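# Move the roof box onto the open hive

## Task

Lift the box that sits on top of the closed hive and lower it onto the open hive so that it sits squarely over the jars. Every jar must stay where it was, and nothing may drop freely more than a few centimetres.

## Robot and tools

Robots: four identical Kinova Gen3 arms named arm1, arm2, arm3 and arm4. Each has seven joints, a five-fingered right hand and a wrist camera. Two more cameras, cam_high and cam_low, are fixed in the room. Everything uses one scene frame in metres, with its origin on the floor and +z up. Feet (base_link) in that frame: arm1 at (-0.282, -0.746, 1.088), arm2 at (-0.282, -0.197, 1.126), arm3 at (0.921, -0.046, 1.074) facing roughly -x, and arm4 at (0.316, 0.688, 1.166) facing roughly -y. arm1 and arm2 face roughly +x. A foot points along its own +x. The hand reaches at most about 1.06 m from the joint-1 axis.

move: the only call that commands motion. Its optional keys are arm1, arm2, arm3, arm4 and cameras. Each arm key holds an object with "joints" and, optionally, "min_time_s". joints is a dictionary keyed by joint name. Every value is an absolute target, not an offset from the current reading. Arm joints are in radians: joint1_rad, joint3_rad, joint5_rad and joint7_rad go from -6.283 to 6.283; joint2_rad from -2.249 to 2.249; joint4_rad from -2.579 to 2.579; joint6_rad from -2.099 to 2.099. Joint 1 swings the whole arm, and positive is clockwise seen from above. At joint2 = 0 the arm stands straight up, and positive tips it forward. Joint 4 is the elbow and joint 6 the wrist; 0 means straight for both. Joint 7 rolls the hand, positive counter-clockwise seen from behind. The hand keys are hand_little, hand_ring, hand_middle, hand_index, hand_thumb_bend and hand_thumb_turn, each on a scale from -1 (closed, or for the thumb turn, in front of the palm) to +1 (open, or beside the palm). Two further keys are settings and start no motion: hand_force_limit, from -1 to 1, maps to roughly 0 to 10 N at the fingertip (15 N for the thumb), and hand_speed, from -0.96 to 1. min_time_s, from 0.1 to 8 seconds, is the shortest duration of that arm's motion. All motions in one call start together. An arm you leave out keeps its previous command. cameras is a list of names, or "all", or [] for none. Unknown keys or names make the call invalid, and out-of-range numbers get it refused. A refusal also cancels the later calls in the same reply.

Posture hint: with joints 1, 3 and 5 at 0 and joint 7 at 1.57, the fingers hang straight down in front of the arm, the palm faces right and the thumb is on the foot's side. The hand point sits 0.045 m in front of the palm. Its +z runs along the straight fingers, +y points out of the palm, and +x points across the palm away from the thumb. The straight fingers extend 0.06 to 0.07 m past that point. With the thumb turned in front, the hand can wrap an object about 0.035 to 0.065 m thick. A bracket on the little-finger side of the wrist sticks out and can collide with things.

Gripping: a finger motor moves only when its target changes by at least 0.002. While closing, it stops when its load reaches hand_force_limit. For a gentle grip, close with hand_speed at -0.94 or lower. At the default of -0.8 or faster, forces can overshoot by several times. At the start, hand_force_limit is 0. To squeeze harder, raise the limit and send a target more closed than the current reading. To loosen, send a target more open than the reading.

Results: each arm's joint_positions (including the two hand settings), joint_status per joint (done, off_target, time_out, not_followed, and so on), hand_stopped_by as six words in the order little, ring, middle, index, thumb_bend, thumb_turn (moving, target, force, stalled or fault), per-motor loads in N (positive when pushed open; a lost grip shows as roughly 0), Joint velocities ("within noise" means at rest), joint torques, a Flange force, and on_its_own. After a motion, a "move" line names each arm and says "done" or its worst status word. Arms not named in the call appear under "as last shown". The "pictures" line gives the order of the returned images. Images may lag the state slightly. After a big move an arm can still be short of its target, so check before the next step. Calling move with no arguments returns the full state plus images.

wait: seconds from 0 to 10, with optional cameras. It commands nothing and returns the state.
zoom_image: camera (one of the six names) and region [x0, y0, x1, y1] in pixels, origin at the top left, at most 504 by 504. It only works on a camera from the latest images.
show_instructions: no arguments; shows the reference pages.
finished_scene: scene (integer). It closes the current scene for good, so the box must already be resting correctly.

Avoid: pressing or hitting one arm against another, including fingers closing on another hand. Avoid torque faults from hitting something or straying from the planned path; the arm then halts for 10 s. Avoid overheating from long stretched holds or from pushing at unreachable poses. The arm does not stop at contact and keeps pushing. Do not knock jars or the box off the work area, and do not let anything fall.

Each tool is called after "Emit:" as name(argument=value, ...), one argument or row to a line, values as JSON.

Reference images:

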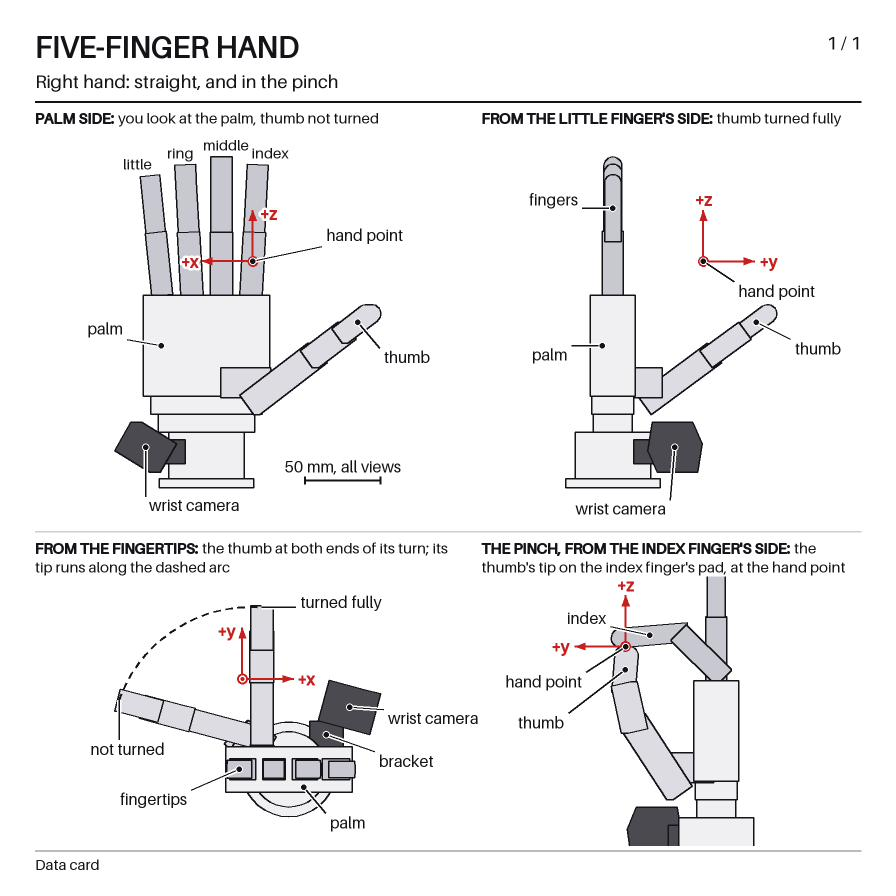

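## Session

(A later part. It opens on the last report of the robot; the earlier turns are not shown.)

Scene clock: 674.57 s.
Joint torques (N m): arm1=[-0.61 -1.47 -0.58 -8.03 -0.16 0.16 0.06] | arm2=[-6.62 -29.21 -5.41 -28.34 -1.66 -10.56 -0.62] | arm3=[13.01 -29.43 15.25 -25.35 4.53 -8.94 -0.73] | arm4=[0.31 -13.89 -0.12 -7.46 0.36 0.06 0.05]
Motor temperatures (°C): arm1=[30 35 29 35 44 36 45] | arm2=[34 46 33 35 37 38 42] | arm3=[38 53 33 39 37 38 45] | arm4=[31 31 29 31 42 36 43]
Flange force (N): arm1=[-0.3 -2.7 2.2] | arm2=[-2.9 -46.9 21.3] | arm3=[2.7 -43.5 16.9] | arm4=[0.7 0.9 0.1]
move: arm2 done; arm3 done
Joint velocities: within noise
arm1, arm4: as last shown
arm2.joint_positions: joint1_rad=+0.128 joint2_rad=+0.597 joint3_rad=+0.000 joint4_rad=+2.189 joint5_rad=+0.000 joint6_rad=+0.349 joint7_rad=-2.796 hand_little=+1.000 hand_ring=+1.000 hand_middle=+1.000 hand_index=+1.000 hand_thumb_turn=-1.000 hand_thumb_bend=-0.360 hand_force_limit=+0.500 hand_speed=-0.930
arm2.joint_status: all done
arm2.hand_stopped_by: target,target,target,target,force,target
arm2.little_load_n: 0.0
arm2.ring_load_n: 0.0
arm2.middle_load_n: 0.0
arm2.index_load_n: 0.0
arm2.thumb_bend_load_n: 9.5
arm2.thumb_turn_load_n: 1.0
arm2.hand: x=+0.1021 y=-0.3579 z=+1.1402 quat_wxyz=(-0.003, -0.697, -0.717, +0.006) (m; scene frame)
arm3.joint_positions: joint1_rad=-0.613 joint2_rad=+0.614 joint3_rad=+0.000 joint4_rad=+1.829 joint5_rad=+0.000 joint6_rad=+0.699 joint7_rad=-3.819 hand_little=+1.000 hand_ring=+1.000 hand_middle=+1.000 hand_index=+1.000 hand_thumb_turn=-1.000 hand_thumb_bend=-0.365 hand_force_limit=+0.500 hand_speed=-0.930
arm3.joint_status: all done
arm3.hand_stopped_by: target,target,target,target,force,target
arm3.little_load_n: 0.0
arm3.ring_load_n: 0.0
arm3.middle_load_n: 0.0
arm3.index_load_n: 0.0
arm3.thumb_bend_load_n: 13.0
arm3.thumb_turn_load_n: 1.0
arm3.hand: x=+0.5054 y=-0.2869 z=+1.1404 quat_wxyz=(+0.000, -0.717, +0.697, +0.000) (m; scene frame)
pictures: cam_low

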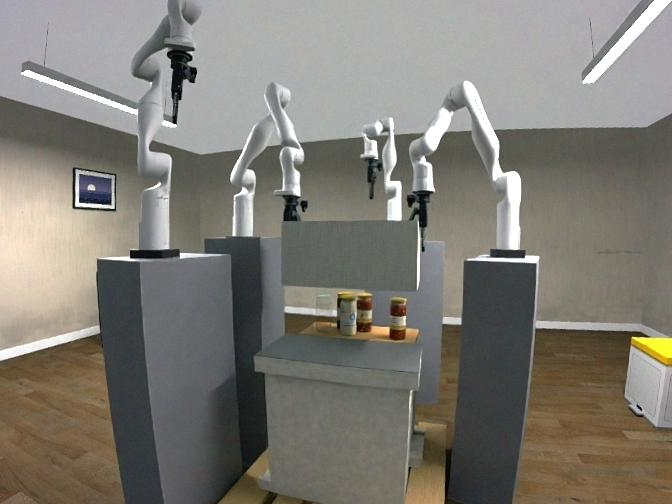

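Emit:
move(
  arm2={"joints":{"joint1_rad":-0.0953,"joint2_rad":0.5702,"joint4_rad":2.2683,"joint6_rad":0.294,"joint7_rad":-3.0342},"min_time_s":2.5},
  arm3={"joints":{"joint1_rad":-0.4789,"joint2_rad":0.558,"joint4_rad":1.9521,"joint6_rad":0.6315,"joint7_rad":-3.6982},"min_time_s":2.5},
)

Emit:
move(
  arm2={"joints":{"joint1_rad":-0.3369,"joint2_rad":0.5611,"joint4_rad":2.2908,"joint6_rad":0.2778,"joint7_rad":-3.2901},"min_time_s":2.5},
  arm3={"joints":{"joint1_rad":-0.3201,"joint2_rad":0.518,"joint4_rad":2.0403,"joint6_rad":0.5834,"joint7_rad":-3.5537},"min_time_s":2.5},
  cameras=["all"],
)

Emit:
zoom_image(
  camera="arm4_cam_wrist",
  region=[150, 80, 450, 380],
)

Emit:
zoom_image(
  camera="cam_high",
  region=[230, 150, 470, 390],
)

Emit:
zoom_image(
  camera="cam_low",
  region=[230, 180, 450, 400],
)

Emit:
zoom_image(
  camera="arm1_cam_wrist",
  region=[350, 0, 672, 300],
)

Scene clock: 686.13 s.
Joint torques (N m): arm1=[-0.51 -1.51 -0.6 -8.02 -0.21 0.19 0.04] | arm2=[-1.86 -28.57 -0.19 -29.49 -1.08 -11.32 -1.08] | arm3=[12.09 -28.16 14.44 -26.83 3.04 -9.96 -1.66] | arm4=[0.35 -13.88 -0.13 -7.51 0.33 0.11 0]
Motor temperatures (°C): arm1=[30 35 29 35 44 36 45] | arm2=[34 46 33 36 37 39 42] | arm3=[38 53 33 39 37 39 45] | arm4=[31 31 29 31 42 36 43]
Flange force (N): arm1=[-0.5 -2.8 2.2] | arm2=[-1.4 -46.5 21.5] | arm3=[4.8 -44.6 16.9] | arm4=[0.9 0.9 0.3]
move: arm2 done; arm3 done
Joint velocities: within noise
arm1.joint_positions: joint1_rad=+0.755 joint2_rad=-0.334 joint3_rad=-0.105 joint4_rad=+1.570 joint5_rad=-0.038 joint6_rad=+1.931 joint7_rad=-2.043 hand_little=+1.000 hand_ring=+1.000 hand_middle=+1.000 hand_index=+1.000 hand_thumb_turn=+1.000 hand_thumb_bend=+1.000 hand_force_limit=+0.000 hand_speed=-0.800
arm1.joint_status: not commanded
arm1.hand_stopped_by: target,target,target,target,target,target
arm1.little_load_n: 0.0
arm1.ring_load_n: 0.0
arm1.middle_load_n: 0.0
arm1.index_load_n: 0.0
arm1.thumb_bend_load_n: 0.0
arm1.thumb_turn_load_n: 0.0
arm1.hand: x=-0.0720 y=-0.7882 z=+1.5467 quat_wxyz=(+0.022, -0.403, -0.915, +0.004) (m; scene frame)
arm2.joint_positions: joint1_rad=-0.095 joint2_rad=+0.570 joint3_rad=+0.000 joint4_rad=+2.268 joint5_rad=+0.000 joint6_rad=+0.294 joint7_rad=-3.034 hand_little=+1.000 hand_ring=+1.000 hand_middle=+1.000 hand_index=+1.000 hand_thumb_turn=-1.000 hand_thumb_bend=-0.360 hand_force_limit=+0.500 hand_speed=-0.930
arm2.joint_status: all done
arm2.hand_stopped_by: target,target,target,target,force,target
arm2.little_load_n: 0.0
arm2.ring_load_n: 0.0
arm2.middle_load_n: 0.0
arm2.index_load_n: 0.0
arm2.thumb_bend_load_n: 8.5
arm2.thumb_turn_load_n: 0.5
arm2.hand: x=+0.0992 y=-0.2817 z=+1.1404 quat_wxyz=(-0.004, -0.702, -0.712, +0.004) (m; scene frame)
arm3.joint_positions: joint1_rad=-0.479 joint2_rad=+0.558 joint3_rad=+0.000 joint4_rad=+1.952 joint5_rad=+0.000 joint6_rad=+0.631 joint7_rad=-3.698 hand_little=+1.000 hand_ring=+1.000 hand_middle=+1.000 hand_index=+1.000 hand_thumb_turn=-1.000 hand_thumb_bend=-0.365 hand_force_limit=+0.500 hand_speed=-0.930
arm3.joint_status: all done
arm3.hand_stopped_by: target,target,target,target,force,target
arm3.little_load_n: 0.0
arm3.ring_load_n: 0.0
arm3.middle_load_n: 0.0
arm3.index_load_n: 0.0
arm3.thumb_bend_load_n: 13.5
arm3.thumb_turn_load_n: 0.5
arm3.hand: x=+0.5033 y=-0.2164 z=+1.1404 quat_wxyz=(+0.000, -0.712, +0.702, +0.000) (m; scene frame)
arm4: as last shown
pictures: none

Scene clock: 688.93 s.
Joint torques (N m): arm1=[-0.51 -1.53 -0.62 -8.03 -0.16 0.14 0.01] | arm2=[2.91 -28.51 5.35 -29.98 -0.6 -11.62 -1.61] | arm3=[10.84 -27.67 13.2 -29.57 1.91 -11.52 -2.2] | arm4=[0.36 -13.91 -0.08 -7.51 0.35 0.1 0.02]
Motor temperatures (°C): arm1=[30 35 29 35 44 36 45] | arm2=[34 46 32 36 37 39 42] | arm3=[38 53 33 39 37 39 45] | arm4=[31 31 29 31 42 36 43]
Flange force (N): arm1=[-0.5 -2.9 2.1] | arm2=[0.0 -47.7 21.8] | arm3=[6.8 -47.4 16.7] | arm4=[0.9 1.0 0.3]
move: arm2 done; arm3 done
Joint velocities: within noise
arm1, arm4: as last shown
arm1.thumb_bend_load_n: -0.5
arm2.joint_positions: joint1_rad=-0.337 joint2_rad=+0.561 joint3_rad=+0.000 joint4_rad=+2.291 joint5_rad=+0.000 joint6_rad=+0.278 joint7_rad=-3.290 hand_little=+1.000 hand_ring=+1.000 hand_middle=+1.000 hand_index=+1.000 hand_thumb_turn=-1.000 hand_thumb_bend=-0.360 hand_force_limit=+0.500 hand_speed=-0.930
arm2.joint_status: all done
arm2.hand_stopped_by: target,target,target,target,force,target
arm2.little_load_n: 0.0
arm2.ring_load_n: -0.5
arm2.middle_load_n: 0.0
arm2.index_load_n: 0.0
arm2.thumb_bend_load_n: 7.5
arm2.thumb_turn_load_n: 0.5
arm2.hand: x=+0.0963 y=-0.2053 z=+1.1405 quat_wxyz=(-0.004, -0.707, -0.707, +0.003) (m; scene frame)
arm3.joint_positions: joint1_rad=-0.320 joint2_rad=+0.518 joint3_rad=+0.000 joint4_rad=+2.040 joint5_rad=+0.000 joint6_rad=+0.583 joint7_rad=-3.554 hand_little=+1.000 hand_ring=+1.000 hand_middle=+1.000 hand_index=+1.000 hand_thumb_turn=-1.000 hand_thumb_bend=-0.365 hand_force_limit=+0.500 hand_speed=-0.930
arm3.joint_status: all done
arm3.hand_stopped_by: target,target,target,target,force,target
arm3.little_load_n: 0.0
arm3.ring_load_n: 0.0
arm3.middle_load_n: 0.0
arm3.index_load_n: 0.0
arm3.thumb_bend_load_n: 14.5
arm3.thumb_turn_load_n: 0.0
arm3.hand: x=+0.5014 y=-0.1457 z=+1.1403 quat_wxyz=(+0.000, -0.707, +0.707, +0.000) (m; scene frame)
pictures: arm1_cam_wrist, arm2_cam_wrist, arm3_cam_wrist, arm4_cam_wrist, cam_high, cam_low
camera_calibration:
arm2_cam_wrist: T_world_to_cam=[[0.960185, 0.278637, -0.0201333, -0.0169436], [0.250947, -0.828608, 0.500435, -0.763157], [0.122757, -0.485562, -0.86554, 0.989492], [0, 0, 0, 1]] pos_world=[0.0863141, -0.147176, 1.23801]
arm3_cam_wrist: T_world_to_cam=[[-0.960842, -0.276272, 0.0213567, 0.414546], [-0.228471, 0.833487, 0.503091, -0.332328], [-0.15679, 0.478511, -0.86397, 1.24895], [0, 0, 0, 1]] pos_world=[0.51821, -0.206118, 1.23739]
arm4_cam_wrist: T_world_to_cam=[[0.964486, 0.263889, 0.0113523, -0.374457], [0.224845, -0.842817, 0.488982, -0.562221], [0.138605, -0.469064, -0.87222, 1.39642], [0, 0, 0, 1]] pos_world=[0.29402, 0.279978, 1.49715]

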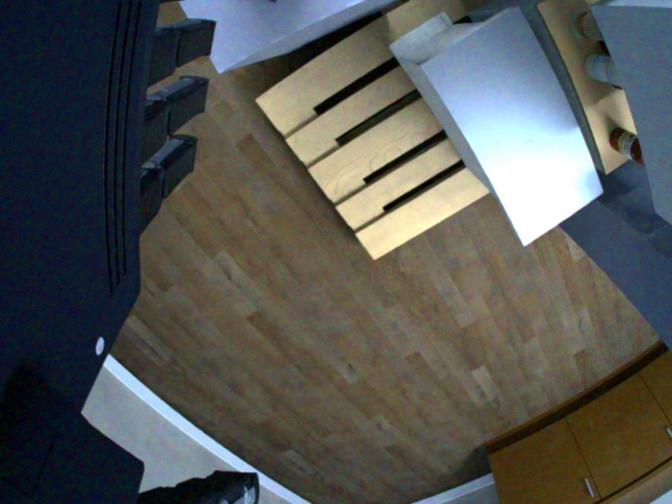

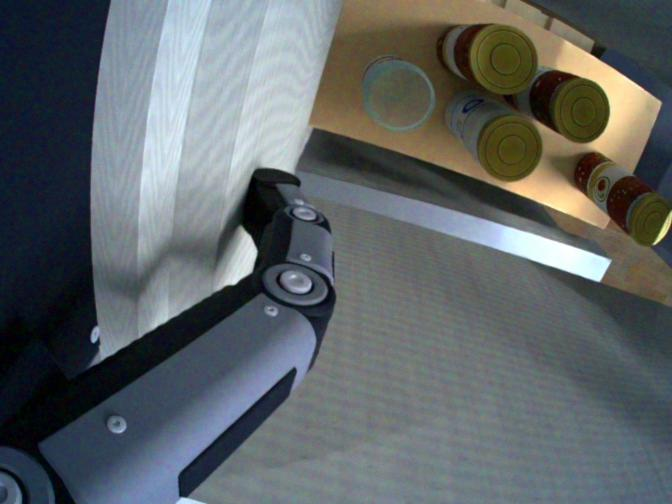

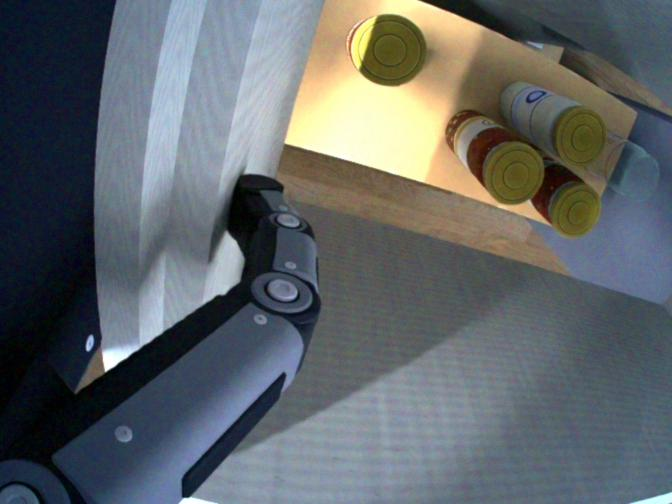

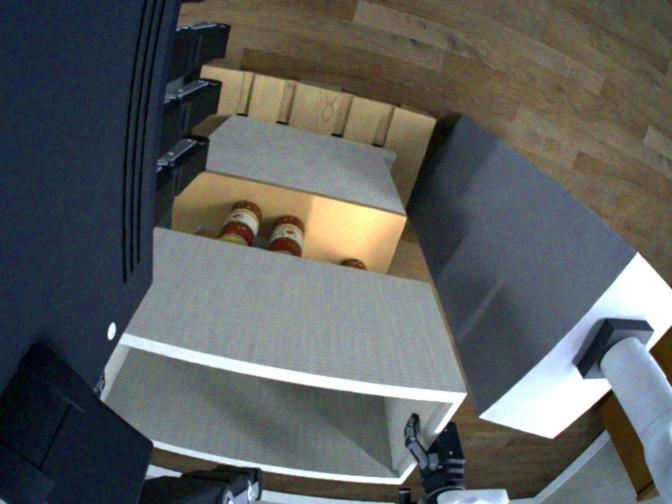

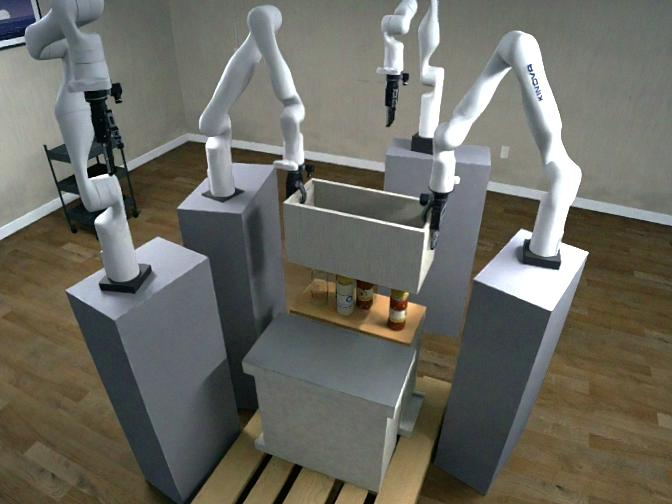

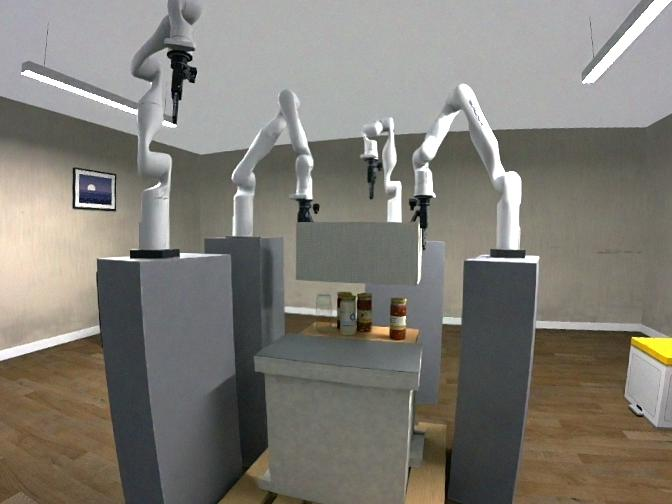

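Scaled by 1.680 from the camera's 672x504 image, which has a finer 960x720 frame.

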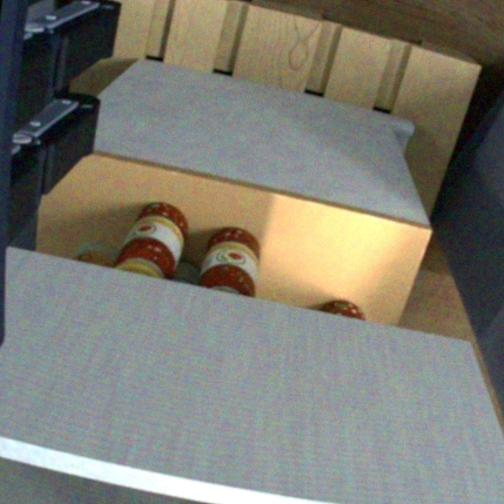

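Scaled by 2.100 from the camera's 672x504 image, which has a finer 960x720 frame.

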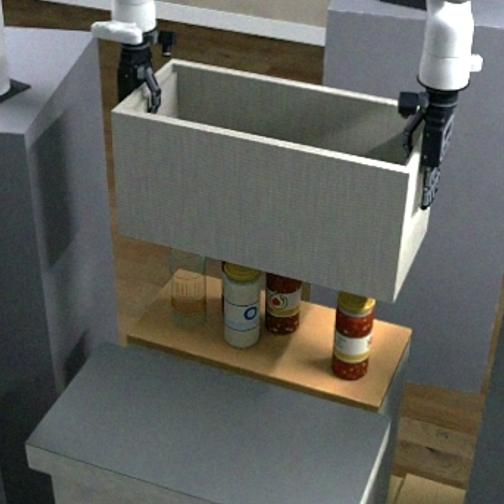

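Scaled by 2.291 from the camera's 672x504 image, which has a finer 960x720 frame.

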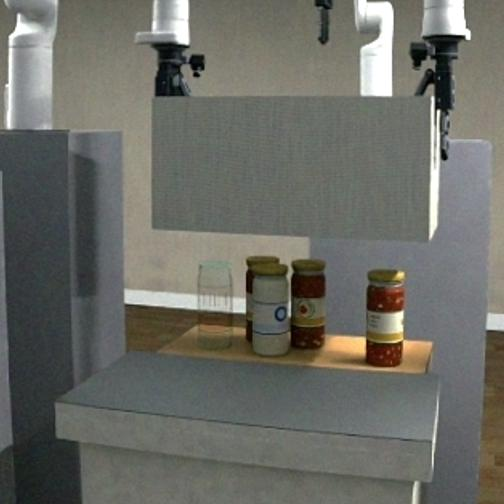

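Scaled by 1.565 from the camera's 672x504 image, which has a finer 960x720 frame.

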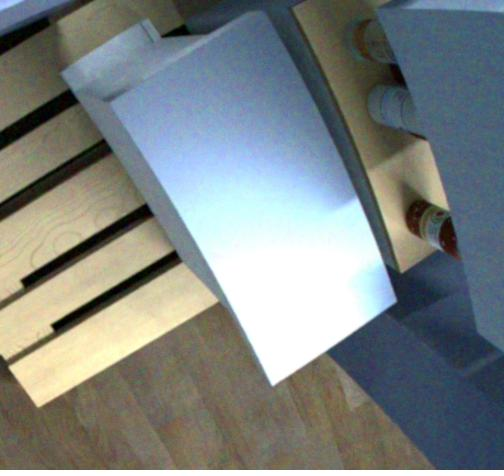

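Emit:
zoom_image(
  camera="arm3_cam_wrist",
  region=[270, 0, 672, 300],
)

Emit:
zoom_image(
  camera="arm2_cam_wrist",
  region=[270, 0, 672, 300],
)

Scaled by 1.254 from the camera's 672x504 image, which has a finer 960x720 frame.

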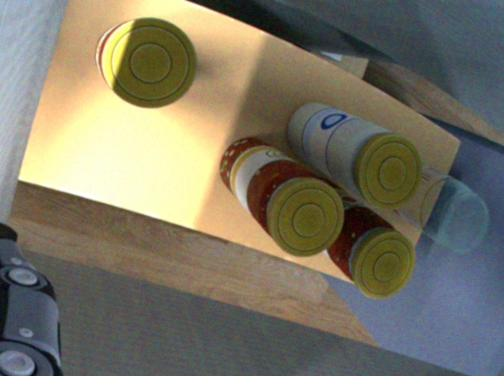

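Scaled by 1.254 from the camera's 672x504 image, which has a finer 960x720 frame.

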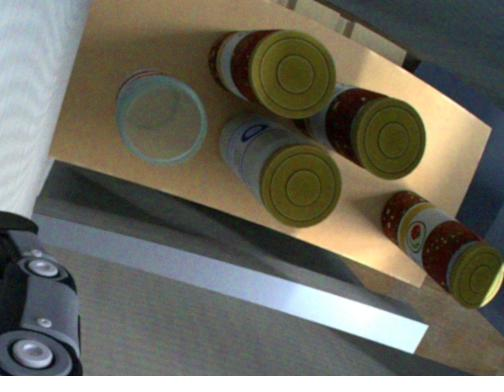

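Emit:
move(
  arm2={"joints":{"joint1_rad":-0.3569,"joint2_rad":0.5629,"joint4_rad":2.2836,"joint6_rad":0.283,"joint7_rad":-3.31},"min_time_s":1},
  arm3={"joints":{"joint1_rad":-0.3057,"joint2_rad":0.5122,"joint4_rad":2.0529,"joint6_rad":0.5764,"joint7_rad":-3.5393},"min_time_s":1},
)

Emit:
move(
  arm2={"joints":{"joint1_rad":-0.3586,"joint2_rad":0.7496,"joint4_rad":2.2965,"joint6_rad":0.0835,"joint7_rad":-3.3117},"min_time_s":2.5},
  arm3={"joints":{"joint1_rad":-0.3057,"joint2_rad":0.6562,"joint4_rad":2.0908,"joint6_rad":0.3946,"joint7_rad":-3.5393},"min_time_s":2.5},
  cameras=["arm2_cam_wrist","arm3_cam_wrist","arm4_cam_wrist"],
)

Emit:
zoom_image(
  camera="arm4_cam_wrist",
  region=[150, 80, 450, 380],
)

Emit:
zoom_image(
  camera="arm3_cam_wrist",
  region=[270, 0, 672, 300],
)

Emit:
zoom_image(
  camera="arm2_cam_wrist",
  region=[270, 0, 672, 300],
)

Scene clock: 815.50 s.
Joint torques (N m): arm1=[-0.53 -1.53 -0.58 -7.97 -0.18 0.19 0.05] | arm2=[3.21 -28.6 5.64 -29.9 -0.45 -11.59 -1.57] | arm3=[10.49 -27.49 12.94 -29.8 1.82 -11.66 -2.21] | arm4=[0.31 -13.95 -0.13 -7.47 0.34 0.11 -0.01]
Motor temperatures (°C): arm1=[30 35 29 35 44 36 45] | arm2=[34 42 32 38 36 39 42] | arm3=[38 46 32 40 35 40 44] | arm4=[31 31 29 30 42 36 42]
Flange force (N): arm1=[-0.5 -2.6 2.0] | arm2=[0.1 -47.6 21.7] | arm3=[6.7 -47.6 16.6] | arm4=[0.6 0.7 0.3]
move: arm2 done; arm3 done
Joint velocities: within noise
arm1, arm4: as last shown
arm1.thumb_bend_load_n: 0.0
arm2.joint_positions: joint1_rad=-0.357 joint2_rad=+0.563 joint3_rad=+0.000 joint4_rad=+2.284 joint5_rad=+0.000 joint6_rad=+0.283 joint7_rad=-3.310 hand_little=+1.000 hand_ring=+1.000 hand_middle=+1.000 hand_index=+1.000 hand_thumb_turn=-1.000 hand_thumb_bend=-0.360 hand_force_limit=+0.500 hand_speed=-0.930
arm2.joint_status: all done
arm2.hand_stopped_by: target,target,target,target,force,target
arm2.little_load_n: 0.0
arm2.ring_load_n: 0.0
arm2.middle_load_n: 0.0
arm2.index_load_n: 0.0
arm2.thumb_bend_load_n: 7.5
arm2.thumb_turn_load_n: 1.0
arm2.hand: x=+0.0981 y=-0.1986 z=+1.1405 quat_wxyz=(-0.004, -0.707, -0.707, +0.002) (m; scene frame)
arm3.joint_positions: joint1_rad=-0.306 joint2_rad=+0.512 joint3_rad=+0.000 joint4_rad=+2.053 joint5_rad=+0.000 joint6_rad=+0.576 joint7_rad=-3.539 hand_little=+1.000 hand_ring=+1.000 hand_middle=+1.000 hand_index=+1.000 hand_thumb_turn=-1.000 hand_thumb_bend=-0.365 hand_force_limit=+0.500 hand_speed=-0.930
arm3.joint_status: all done
arm3.hand_stopped_by: target,target,target,target,force,target
arm3.little_load_n: 0.0
arm3.ring_load_n: 0.0
arm3.middle_load_n: 0.0
arm3.index_load_n: 0.0
arm3.thumb_bend_load_n: 14.5
arm3.thumb_turn_load_n: 0.0
arm3.hand: x=+0.5031 y=-0.1391 z=+1.1403 quat_wxyz=(+0.000, -0.707, +0.707, +0.000) (m; scene frame)
pictures: none

Scene clock: 818.30 s.
Joint torques (N m): arm1=[-0.55 -1.51 -0.58 -8.02 -0.16 0.18 0.01] | arm2=[2.96 -31.77 5.91 -26.33 -1.25 -10.96 -1.47] | arm3=[10 -30.45 13 -27.4 0.47 -11.12 -2.09] | arm4=[0.32 -13.89 -0.1 -7.48 0.34 0.09 0.01]
Motor temperatures (°C): arm1=[30 35 29 35 44 36 45] | arm2=[34 42 32 39 36 40 42] | arm3=[38 46 32 40 35 40 44] | arm4=[31 31 29 30 42 36 42]
Flange force (N): arm1=[-0.4 -2.8 2.2] | arm2=[-0.4 -45.7 21.1] | arm3=[6.4 -44.5 16.3] | arm4=[0.8 0.8 0.2]
move: arm2 done; arm3 done
Joint velocities: within noise
arm1, arm4: as last shown
arm2.joint_positions: joint1_rad=-0.359 joint2_rad=+0.750 joint3_rad=+0.000 joint4_rad=+2.296 joint5_rad=+0.000 joint6_rad=+0.083 joint7_rad=-3.312 hand_little=+1.000 hand_ring=+1.000 hand_middle=+1.000 hand_index=+1.000 hand_thumb_turn=-1.000 hand_thumb_bend=-0.360 hand_force_limit=+0.500 hand_speed=-0.930
arm2.joint_status: all done
arm2.hand_stopped_by: target,target,target,target,force,target
arm2.little_load_n: 0.0
arm2.ring_load_n: 0.0
arm2.middle_load_n: 0.0
arm2.index_load_n: 0.0
arm2.thumb_bend_load_n: 7.5
arm2.thumb_turn_load_n: 0.5
arm2.hand: x=+0.0981 y=-0.1986 z=+1.0805 quat_wxyz=(-0.004, -0.707, -0.707, +0.002) (m; scene frame)
arm3.joint_positions: joint1_rad=-0.306 joint2_rad=+0.656 joint3_rad=+0.000 joint4_rad=+2.091 joint5_rad=+0.000 joint6_rad=+0.395 joint7_rad=-3.539 hand_little=+1.000 hand_ring=+1.000 hand_middle=+1.000 hand_index=+1.000 hand_thumb_turn=-1.000 hand_thumb_bend=-0.365 hand_force_limit=+0.500 hand_speed=-0.930
arm3.joint_status: all done
arm3.hand_stopped_by: target,target,target,target,force,target
arm3.little_load_n: 0.0
arm3.ring_load_n: 0.0
arm3.middle_load_n: 0.0
arm3.index_load_n: 0.0
arm3.thumb_bend_load_n: 14.5
arm3.thumb_turn_load_n: 0.0
arm3.hand: x=+0.5031 y=-0.1391 z=+1.0803 quat_wxyz=(+0.000, -0.707, +0.707, +0.000) (m; scene frame)
pictures: arm2_cam_wrist, arm3_cam_wrist, arm4_cam_wrist
camera_calibration:
arm2_cam_wrist: T_world_to_cam=[[0.96016, 0.278726, -0.0201163, -0.021656], [0.251049, -0.828717, 0.500203, -0.727756], [0.122749, -0.485325, -0.865675, 0.940797], [0, 0, 0, 1]] pos_world=[0.088014, -0.140476, 1.17801]
arm3_cam_wrist: T_world_to_cam=[[-0.960797, -0.276422, 0.0214411, 0.41923], [-0.228583, 0.83353, 0.502968, -0.306972], [-0.156903, 0.47835, -0.864039, 1.19426], [0, 0, 0, 1]] pos_world=[0.52001, -0.199518, 1.17729]
arm4_cam_wrist: T_world_to_cam=[[0.964486, 0.263889, 0.0113523, -0.374457], [0.224845, -0.842817, 0.488982, -0.562221], [0.138605, -0.469064, -0.87222, 1.39642], [0, 0, 0, 1]] pos_world=[0.29402, 0.279978, 1.49715]

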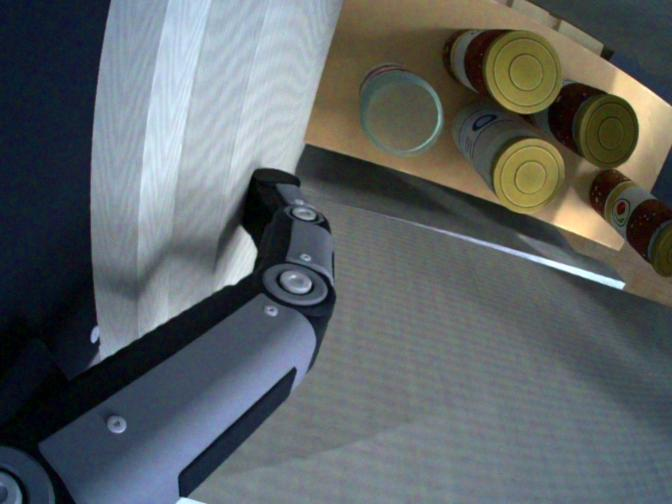

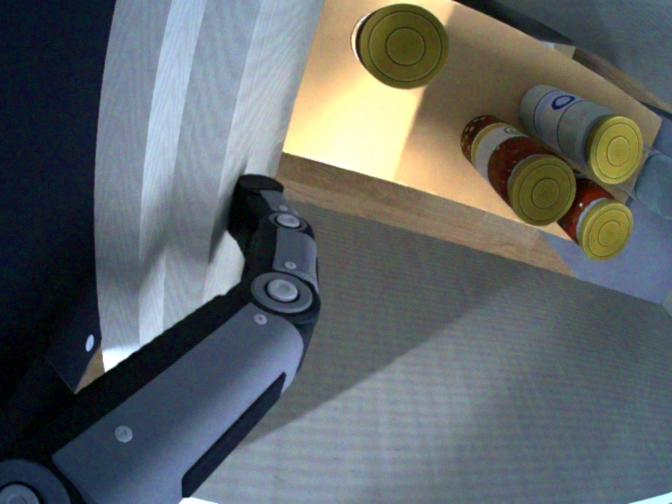

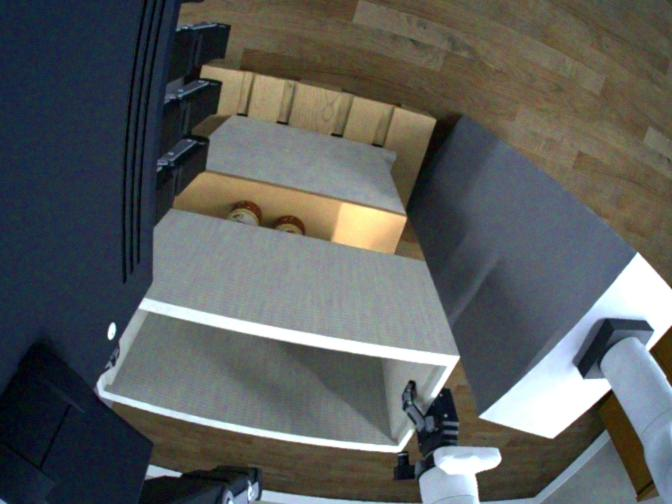

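Scaled by 1.680 from the camera's 672x504 image, which has a finer 960x720 frame.

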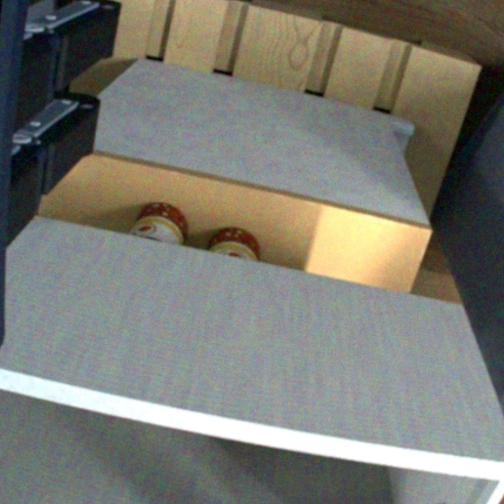

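Scaled by 1.254 from the camera's 672x504 image, which has a finer 960x720 frame.

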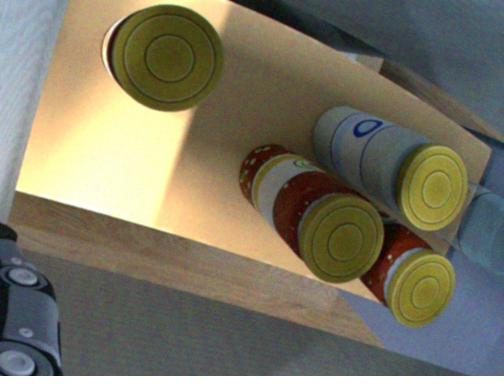

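Scaled by 1.254 from the camera's 672x504 image, which has a finer 960x720 frame.

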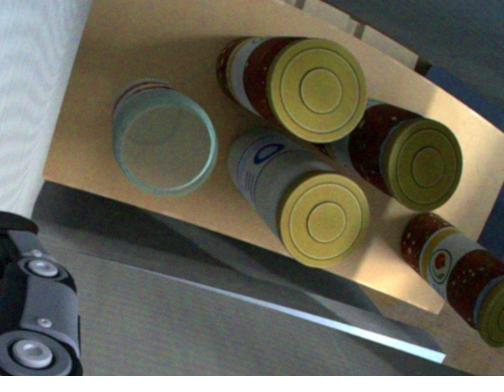

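Emit:
move(
  arm2={"joints":{"joint1_rad":-0.3603,"joint2_rad":0.9385,"joint4_rad":2.2731,"joint6_rad":-0.0821,"joint7_rad":-3.3134},"min_time_s":2.5},
  arm3={"joints":{"joint1_rad":-0.3057,"joint2_rad":0.813,"joint4_rad":2.0977,"joint6_rad":0.2309,"joint7_rad":-3.5393},"min_time_s":2.5},
)

Emit:
move(
  arm2={"joints":{"joint1_rad":-0.3618,"joint2_rad":1.1048,"joint4_rad":2.2218,"joint6_rad":-0.1971,"joint7_rad":-3.315},"min_time_s":2.5},
  arm3={"joints":{"joint1_rad":-0.3057,"joint2_rad":0.9614,"joint4_rad":2.0765,"joint6_rad":0.1037,"joint7_rad":-3.5393},"min_time_s":2.5},
  cameras=["all"],
)

Emit:
zoom_image(
  camera="arm4_cam_wrist",
  region=[150, 80, 450, 380],
)

Emit:
zoom_image(
  camera="arm3_cam_wrist",
  region=[270, 0, 672, 300],
)

Emit:
zoom_image(
  camera="arm2_cam_wrist",
  region=[270, 0, 672, 300],
)

Emit:
zoom_image(
  camera="cam_high",
  region=[260, 170, 460, 370],
)

Emit:
zoom_image(
  camera="cam_low",
  region=[230, 220, 430, 370],
)

Scene clock: 889.37 s.
Joint torques (N m): arm1=[-0.57 -1.58 -0.67 -7.98 -0.21 0.18 0.07] | arm2=[2.79 -34.7 6.14 -22.9 -1.82 -10.46 -1.39] | arm3=[9.51 -33.16 13.09 -24.78 -0.58 -10.6 -2.02] | arm4=[0.37 -13.92 -0.13 -7.46 0.35 0.11 -0.01]
Motor temperatures (°C): arm1=[30 35 29 35 44 36 45] | arm2=[34 42 32 39 36 40 42] | arm3=[38 45 33 40 35 41 44] | arm4=[31 32 29 30 42 36 42]
Flange force (N): arm1=[-0.7 -2.8 2.0] | arm2=[-0.6 -44.0 20.5] | arm3=[6.2 -42.1 16.3] | arm4=[0.7 0.9 0.3]
move: arm2 done; arm3 done
Joint velocities: within noise
arm1: as last shown
arm2.joint_positions: joint1_rad=-0.360 joint2_rad=+0.938 joint3_rad=+0.000 joint4_rad=+2.273 joint5_rad=+0.000 joint6_rad=-0.082 joint7_rad=-3.313 hand_little=+1.000 hand_ring=+1.000 hand_middle=+1.000 hand_index=+1.000 hand_thumb_turn=-1.000 hand_thumb_bend=-0.360 hand_force_limit=+0.500 hand_speed=-0.930
arm2.joint_status: all done
arm2.hand_stopped_by: target,target,target,target,force,target
arm2.little_load_n: 0.0
arm2.ring_load_n: 0.0
arm2.middle_load_n: 0.0
arm2.index_load_n: 0.0
arm2.thumb_bend_load_n: 7.5
arm2.thumb_turn_load_n: 0.5
arm2.hand: x=+0.0983 y=-0.1985 z=+1.0205 quat_wxyz=(-0.004, -0.707, -0.707, +0.002) (m; scene frame)
arm3.joint_positions: joint1_rad=-0.306 joint2_rad=+0.813 joint3_rad=+0.000 joint4_rad=+2.098 joint5_rad=+0.000 joint6_rad=+0.231 joint7_rad=-3.539 hand_little=+1.000 hand_ring=+1.000 hand_middle=+1.000 hand_index=+1.000 hand_thumb_turn=-1.000 hand_thumb_bend=-0.365 hand_force_limit=+0.500 hand_speed=-0.930
arm3.joint_status: all done
arm3.hand_stopped_by: target,target,target,target,force,target
arm3.little_load_n: 0.0
arm3.ring_load_n: 0.0
arm3.middle_load_n: 0.0
arm3.index_load_n: 0.0
arm3.thumb_bend_load_n: 14.5
arm3.thumb_turn_load_n: 0.0
arm3.hand: x=+0.5032 y=-0.1391 z=+1.0203 quat_wxyz=(+0.000, -0.707, +0.707, +0.000) (m; scene frame)
arm4.joint_positions: joint1_rad=-0.027 joint2_rad=+0.382 joint3_rad=+0.000 joint4_rad=+1.601 joint5_rad=+0.000 joint6_rad=+1.174 joint7_rad=-1.482 hand_little=+1.000 hand_ring=+1.000 hand_middle=+1.000 hand_index=+1.000 hand_thumb_turn=+1.000 hand_thumb_bend=+1.000 hand_force_limit=+0.000 hand_speed=-0.800
arm4.joint_status: not commanded
arm4.hand_stopped_by: target,target,target,target,target,target
arm4.little_load_n: 0.0
arm4.ring_load_n: 0.0
arm4.middle_load_n: 0.0
arm4.index_load_n: 0.0
arm4.thumb_bend_load_n: -0.5
arm4.thumb_turn_load_n: 0.0
arm4.hand: x=+0.3120 y=+0.2244 z=+1.3997 quat_wxyz=(-0.002, -0.707, -0.707, -0.002) (m; scene frame)
pictures: none

Scene clock: 892.17 s.
Joint torques (N m): arm1=[-0.56 -1.52 -0.65 -8.06 -0.16 0.21 0.07] | arm2=[2.63 -36.54 6.21 -19.36 -2.2 -9.73 -1.35] | arm3=[9.05 -34.97 12.98 -21.66 -1.32 -9.84 -1.94] | arm4=[0.34 -13.89 -0.12 -7.53 0.36 0.09 0.02]
Motor temperatures (°C): arm1=[30 35 29 35 44 36 45] | arm2=[34 42 32 39 36 41 42] | arm3=[38 45 33 40 35 41 44] | arm4=[31 32 29 30 42 36 42]
Flange force (N): arm1=[-0.5 -2.8 2.4] | arm2=[-0.8 -40.8 20.1] | arm3=[6.4 -38.9 16.3] | arm4=[0.9 0.9 0.3]
move: arm2 done; arm3 done
Joint velocities: within noise
arm1, arm4: as last shown
arm2.joint_positions: joint1_rad=-0.362 joint2_rad=+1.105 joint3_rad=+0.000 joint4_rad=+2.222 joint5_rad=+0.000 joint6_rad=-0.197 joint7_rad=-3.315 hand_little=+1.000 hand_ring=+1.000 hand_middle=+1.000 hand_index=+1.000 hand_thumb_turn=-1.000 hand_thumb_bend=-0.360 hand_force_limit=+0.500 hand_speed=-0.930
arm2.joint_status: all done
arm2.hand_stopped_by: target,target,target,target,force,target
arm2.little_load_n: 0.0
arm2.ring_load_n: 0.0
arm2.middle_load_n: 0.0
arm2.index_load_n: 0.0
arm2.thumb_bend_load_n: 7.5
arm2.thumb_turn_load_n: 0.5
arm2.hand: x=+0.0982 y=-0.1985 z=+0.9654 quat_wxyz=(-0.004, -0.707, -0.707, +0.002) (m; scene frame)
arm3.joint_positions: joint1_rad=-0.306 joint2_rad=+0.961 joint3_rad=+0.000 joint4_rad=+2.076 joint5_rad=+0.000 joint6_rad=+0.104 joint7_rad=-3.539 hand_little=+1.000 hand_ring=+1.000 hand_middle=+1.000 hand_index=+1.000 hand_thumb_turn=-1.000 hand_thumb_bend=-0.365 hand_force_limit=+0.500 hand_speed=-0.930
arm3.joint_status: all done
arm3.hand_stopped_by: target,target,target,target,force,target
arm3.little_load_n: 0.0
arm3.ring_load_n: 0.0
arm3.middle_load_n: 0.0
arm3.index_load_n: 0.0
arm3.thumb_bend_load_n: 14.5
arm3.thumb_turn_load_n: 0.0
arm3.hand: x=+0.5031 y=-0.1392 z=+0.9653 quat_wxyz=(+0.000, -0.707, +0.707, +0.000) (m; scene frame)
arm4.index_load_n: -0.5
arm4.thumb_bend_load_n: 0.0
pictures: arm1_cam_wrist, arm2_cam_wrist, arm3_cam_wrist, arm4_cam_wrist, cam_high, cam_low
camera_calibration:
arm2_cam_wrist: T_world_to_cam=[[0.960188, 0.278636, -0.0200309, -0.0242674], [0.250939, -0.828791, 0.500135, -0.670212], [0.122754, -0.48525, -0.865716, 0.841274], [0, 0, 0, 1]] pos_world=[0.0882141, -0.140476, 1.06301]
arm3_cam_wrist: T_world_to_cam=[[-0.960819, -0.276342, 0.0214893, 0.421548], [-0.22849, 0.833557, 0.502966, -0.24911], [-0.156903, 0.47835, -0.864039, 1.09492], [0, 0, 0, 1]] pos_world=[0.519909, -0.199618, 1.06229]
arm4_cam_wrist: T_world_to_cam=[[0.964486, 0.263889, 0.0113523, -0.374457], [0.224845, -0.842817, 0.488982, -0.562221], [0.138605, -0.469064, -0.87222, 1.39642], [0, 0, 0, 1]] pos_world=[0.29402, 0.279978, 1.49715]

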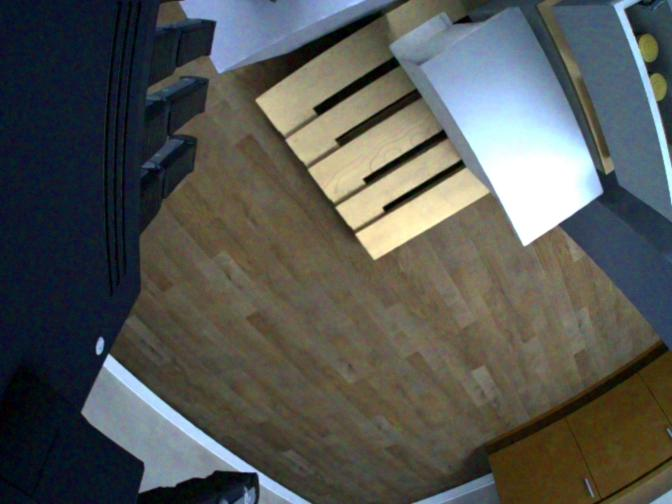

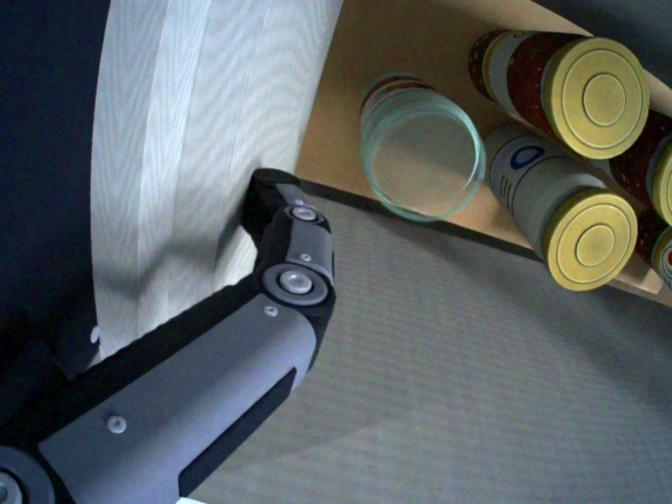

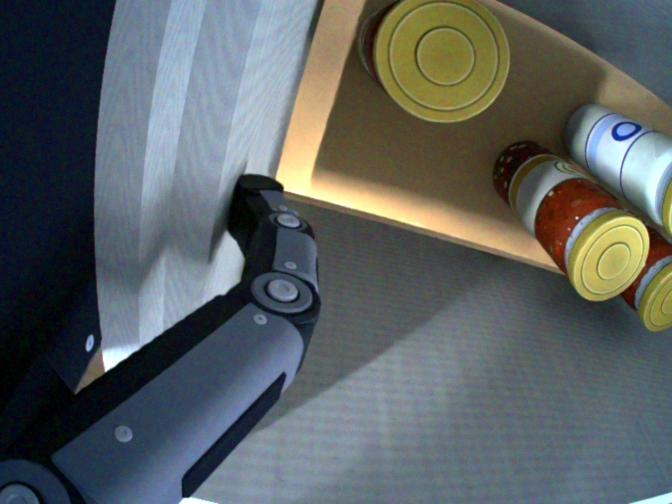

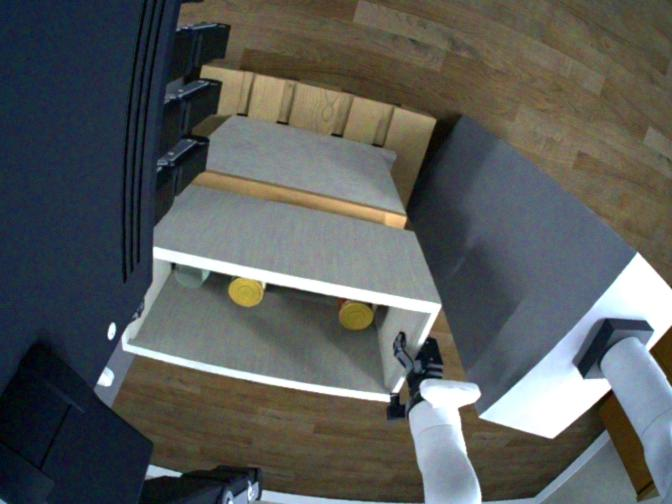

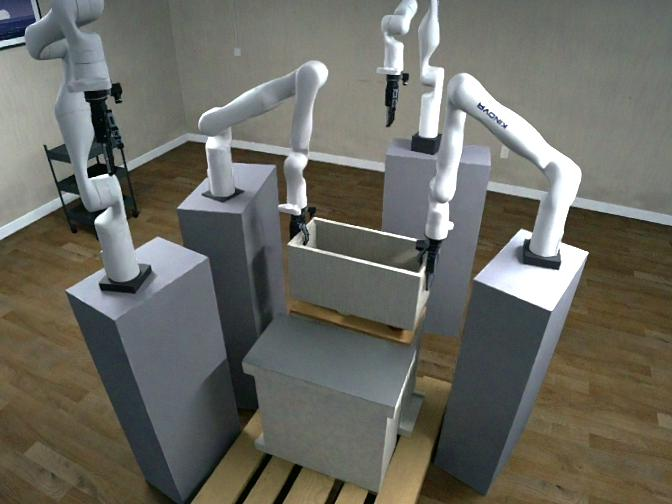

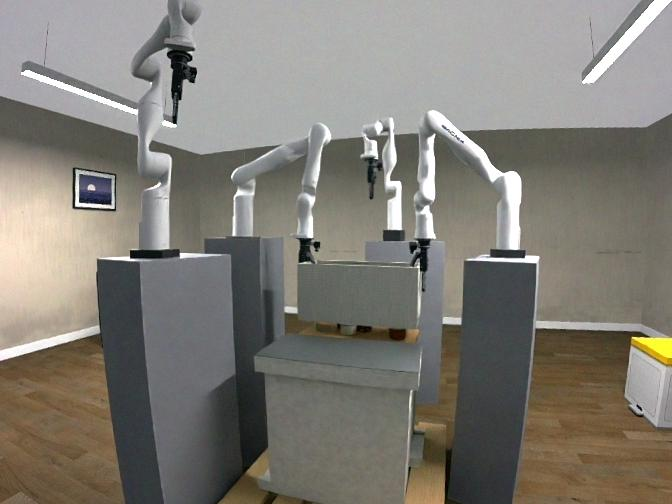

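Scaled by 1.680 from the camera's 672x504 image, which has a finer 960x720 frame.

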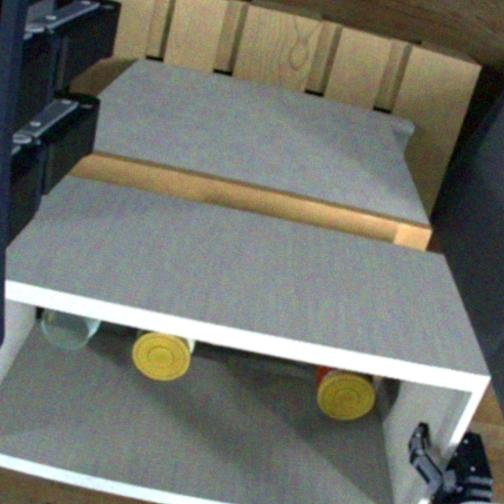

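Scaled by 1.254 from the camera's 672x504 image, which has a finer 960x720 frame.

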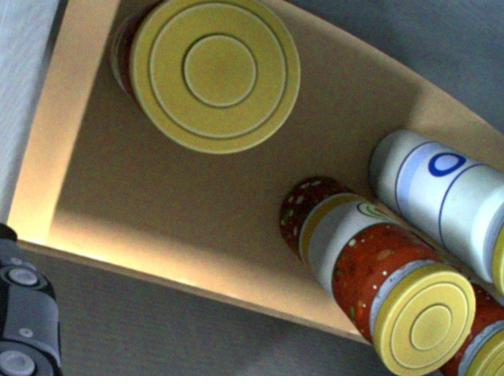

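Scaled by 1.254 from the camera's 672x504 image, which has a finer 960x720 frame.

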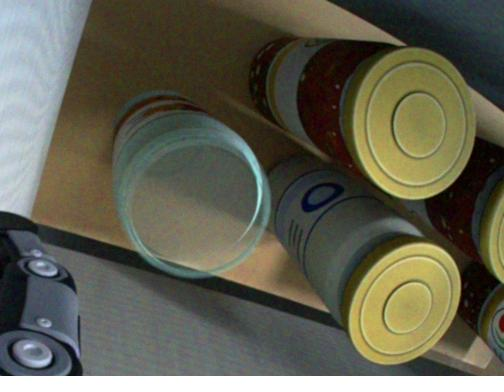

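Scaled by 2.520 from the camera's 672x504 image, which has a finer 960x720 frame.

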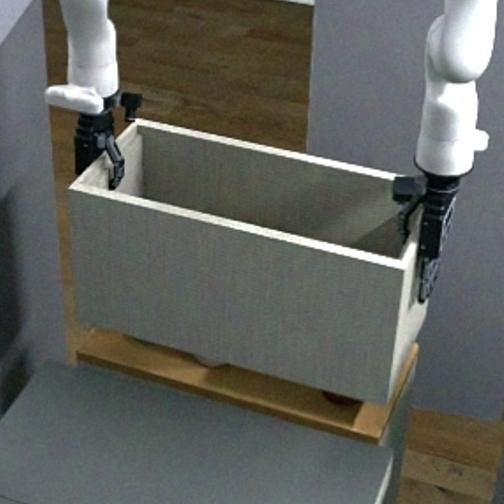

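Scaled by 2.520 from the camera's 672x504 image, which has a finer 960x720 frame.

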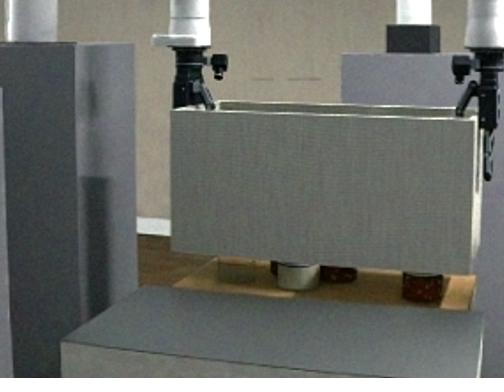

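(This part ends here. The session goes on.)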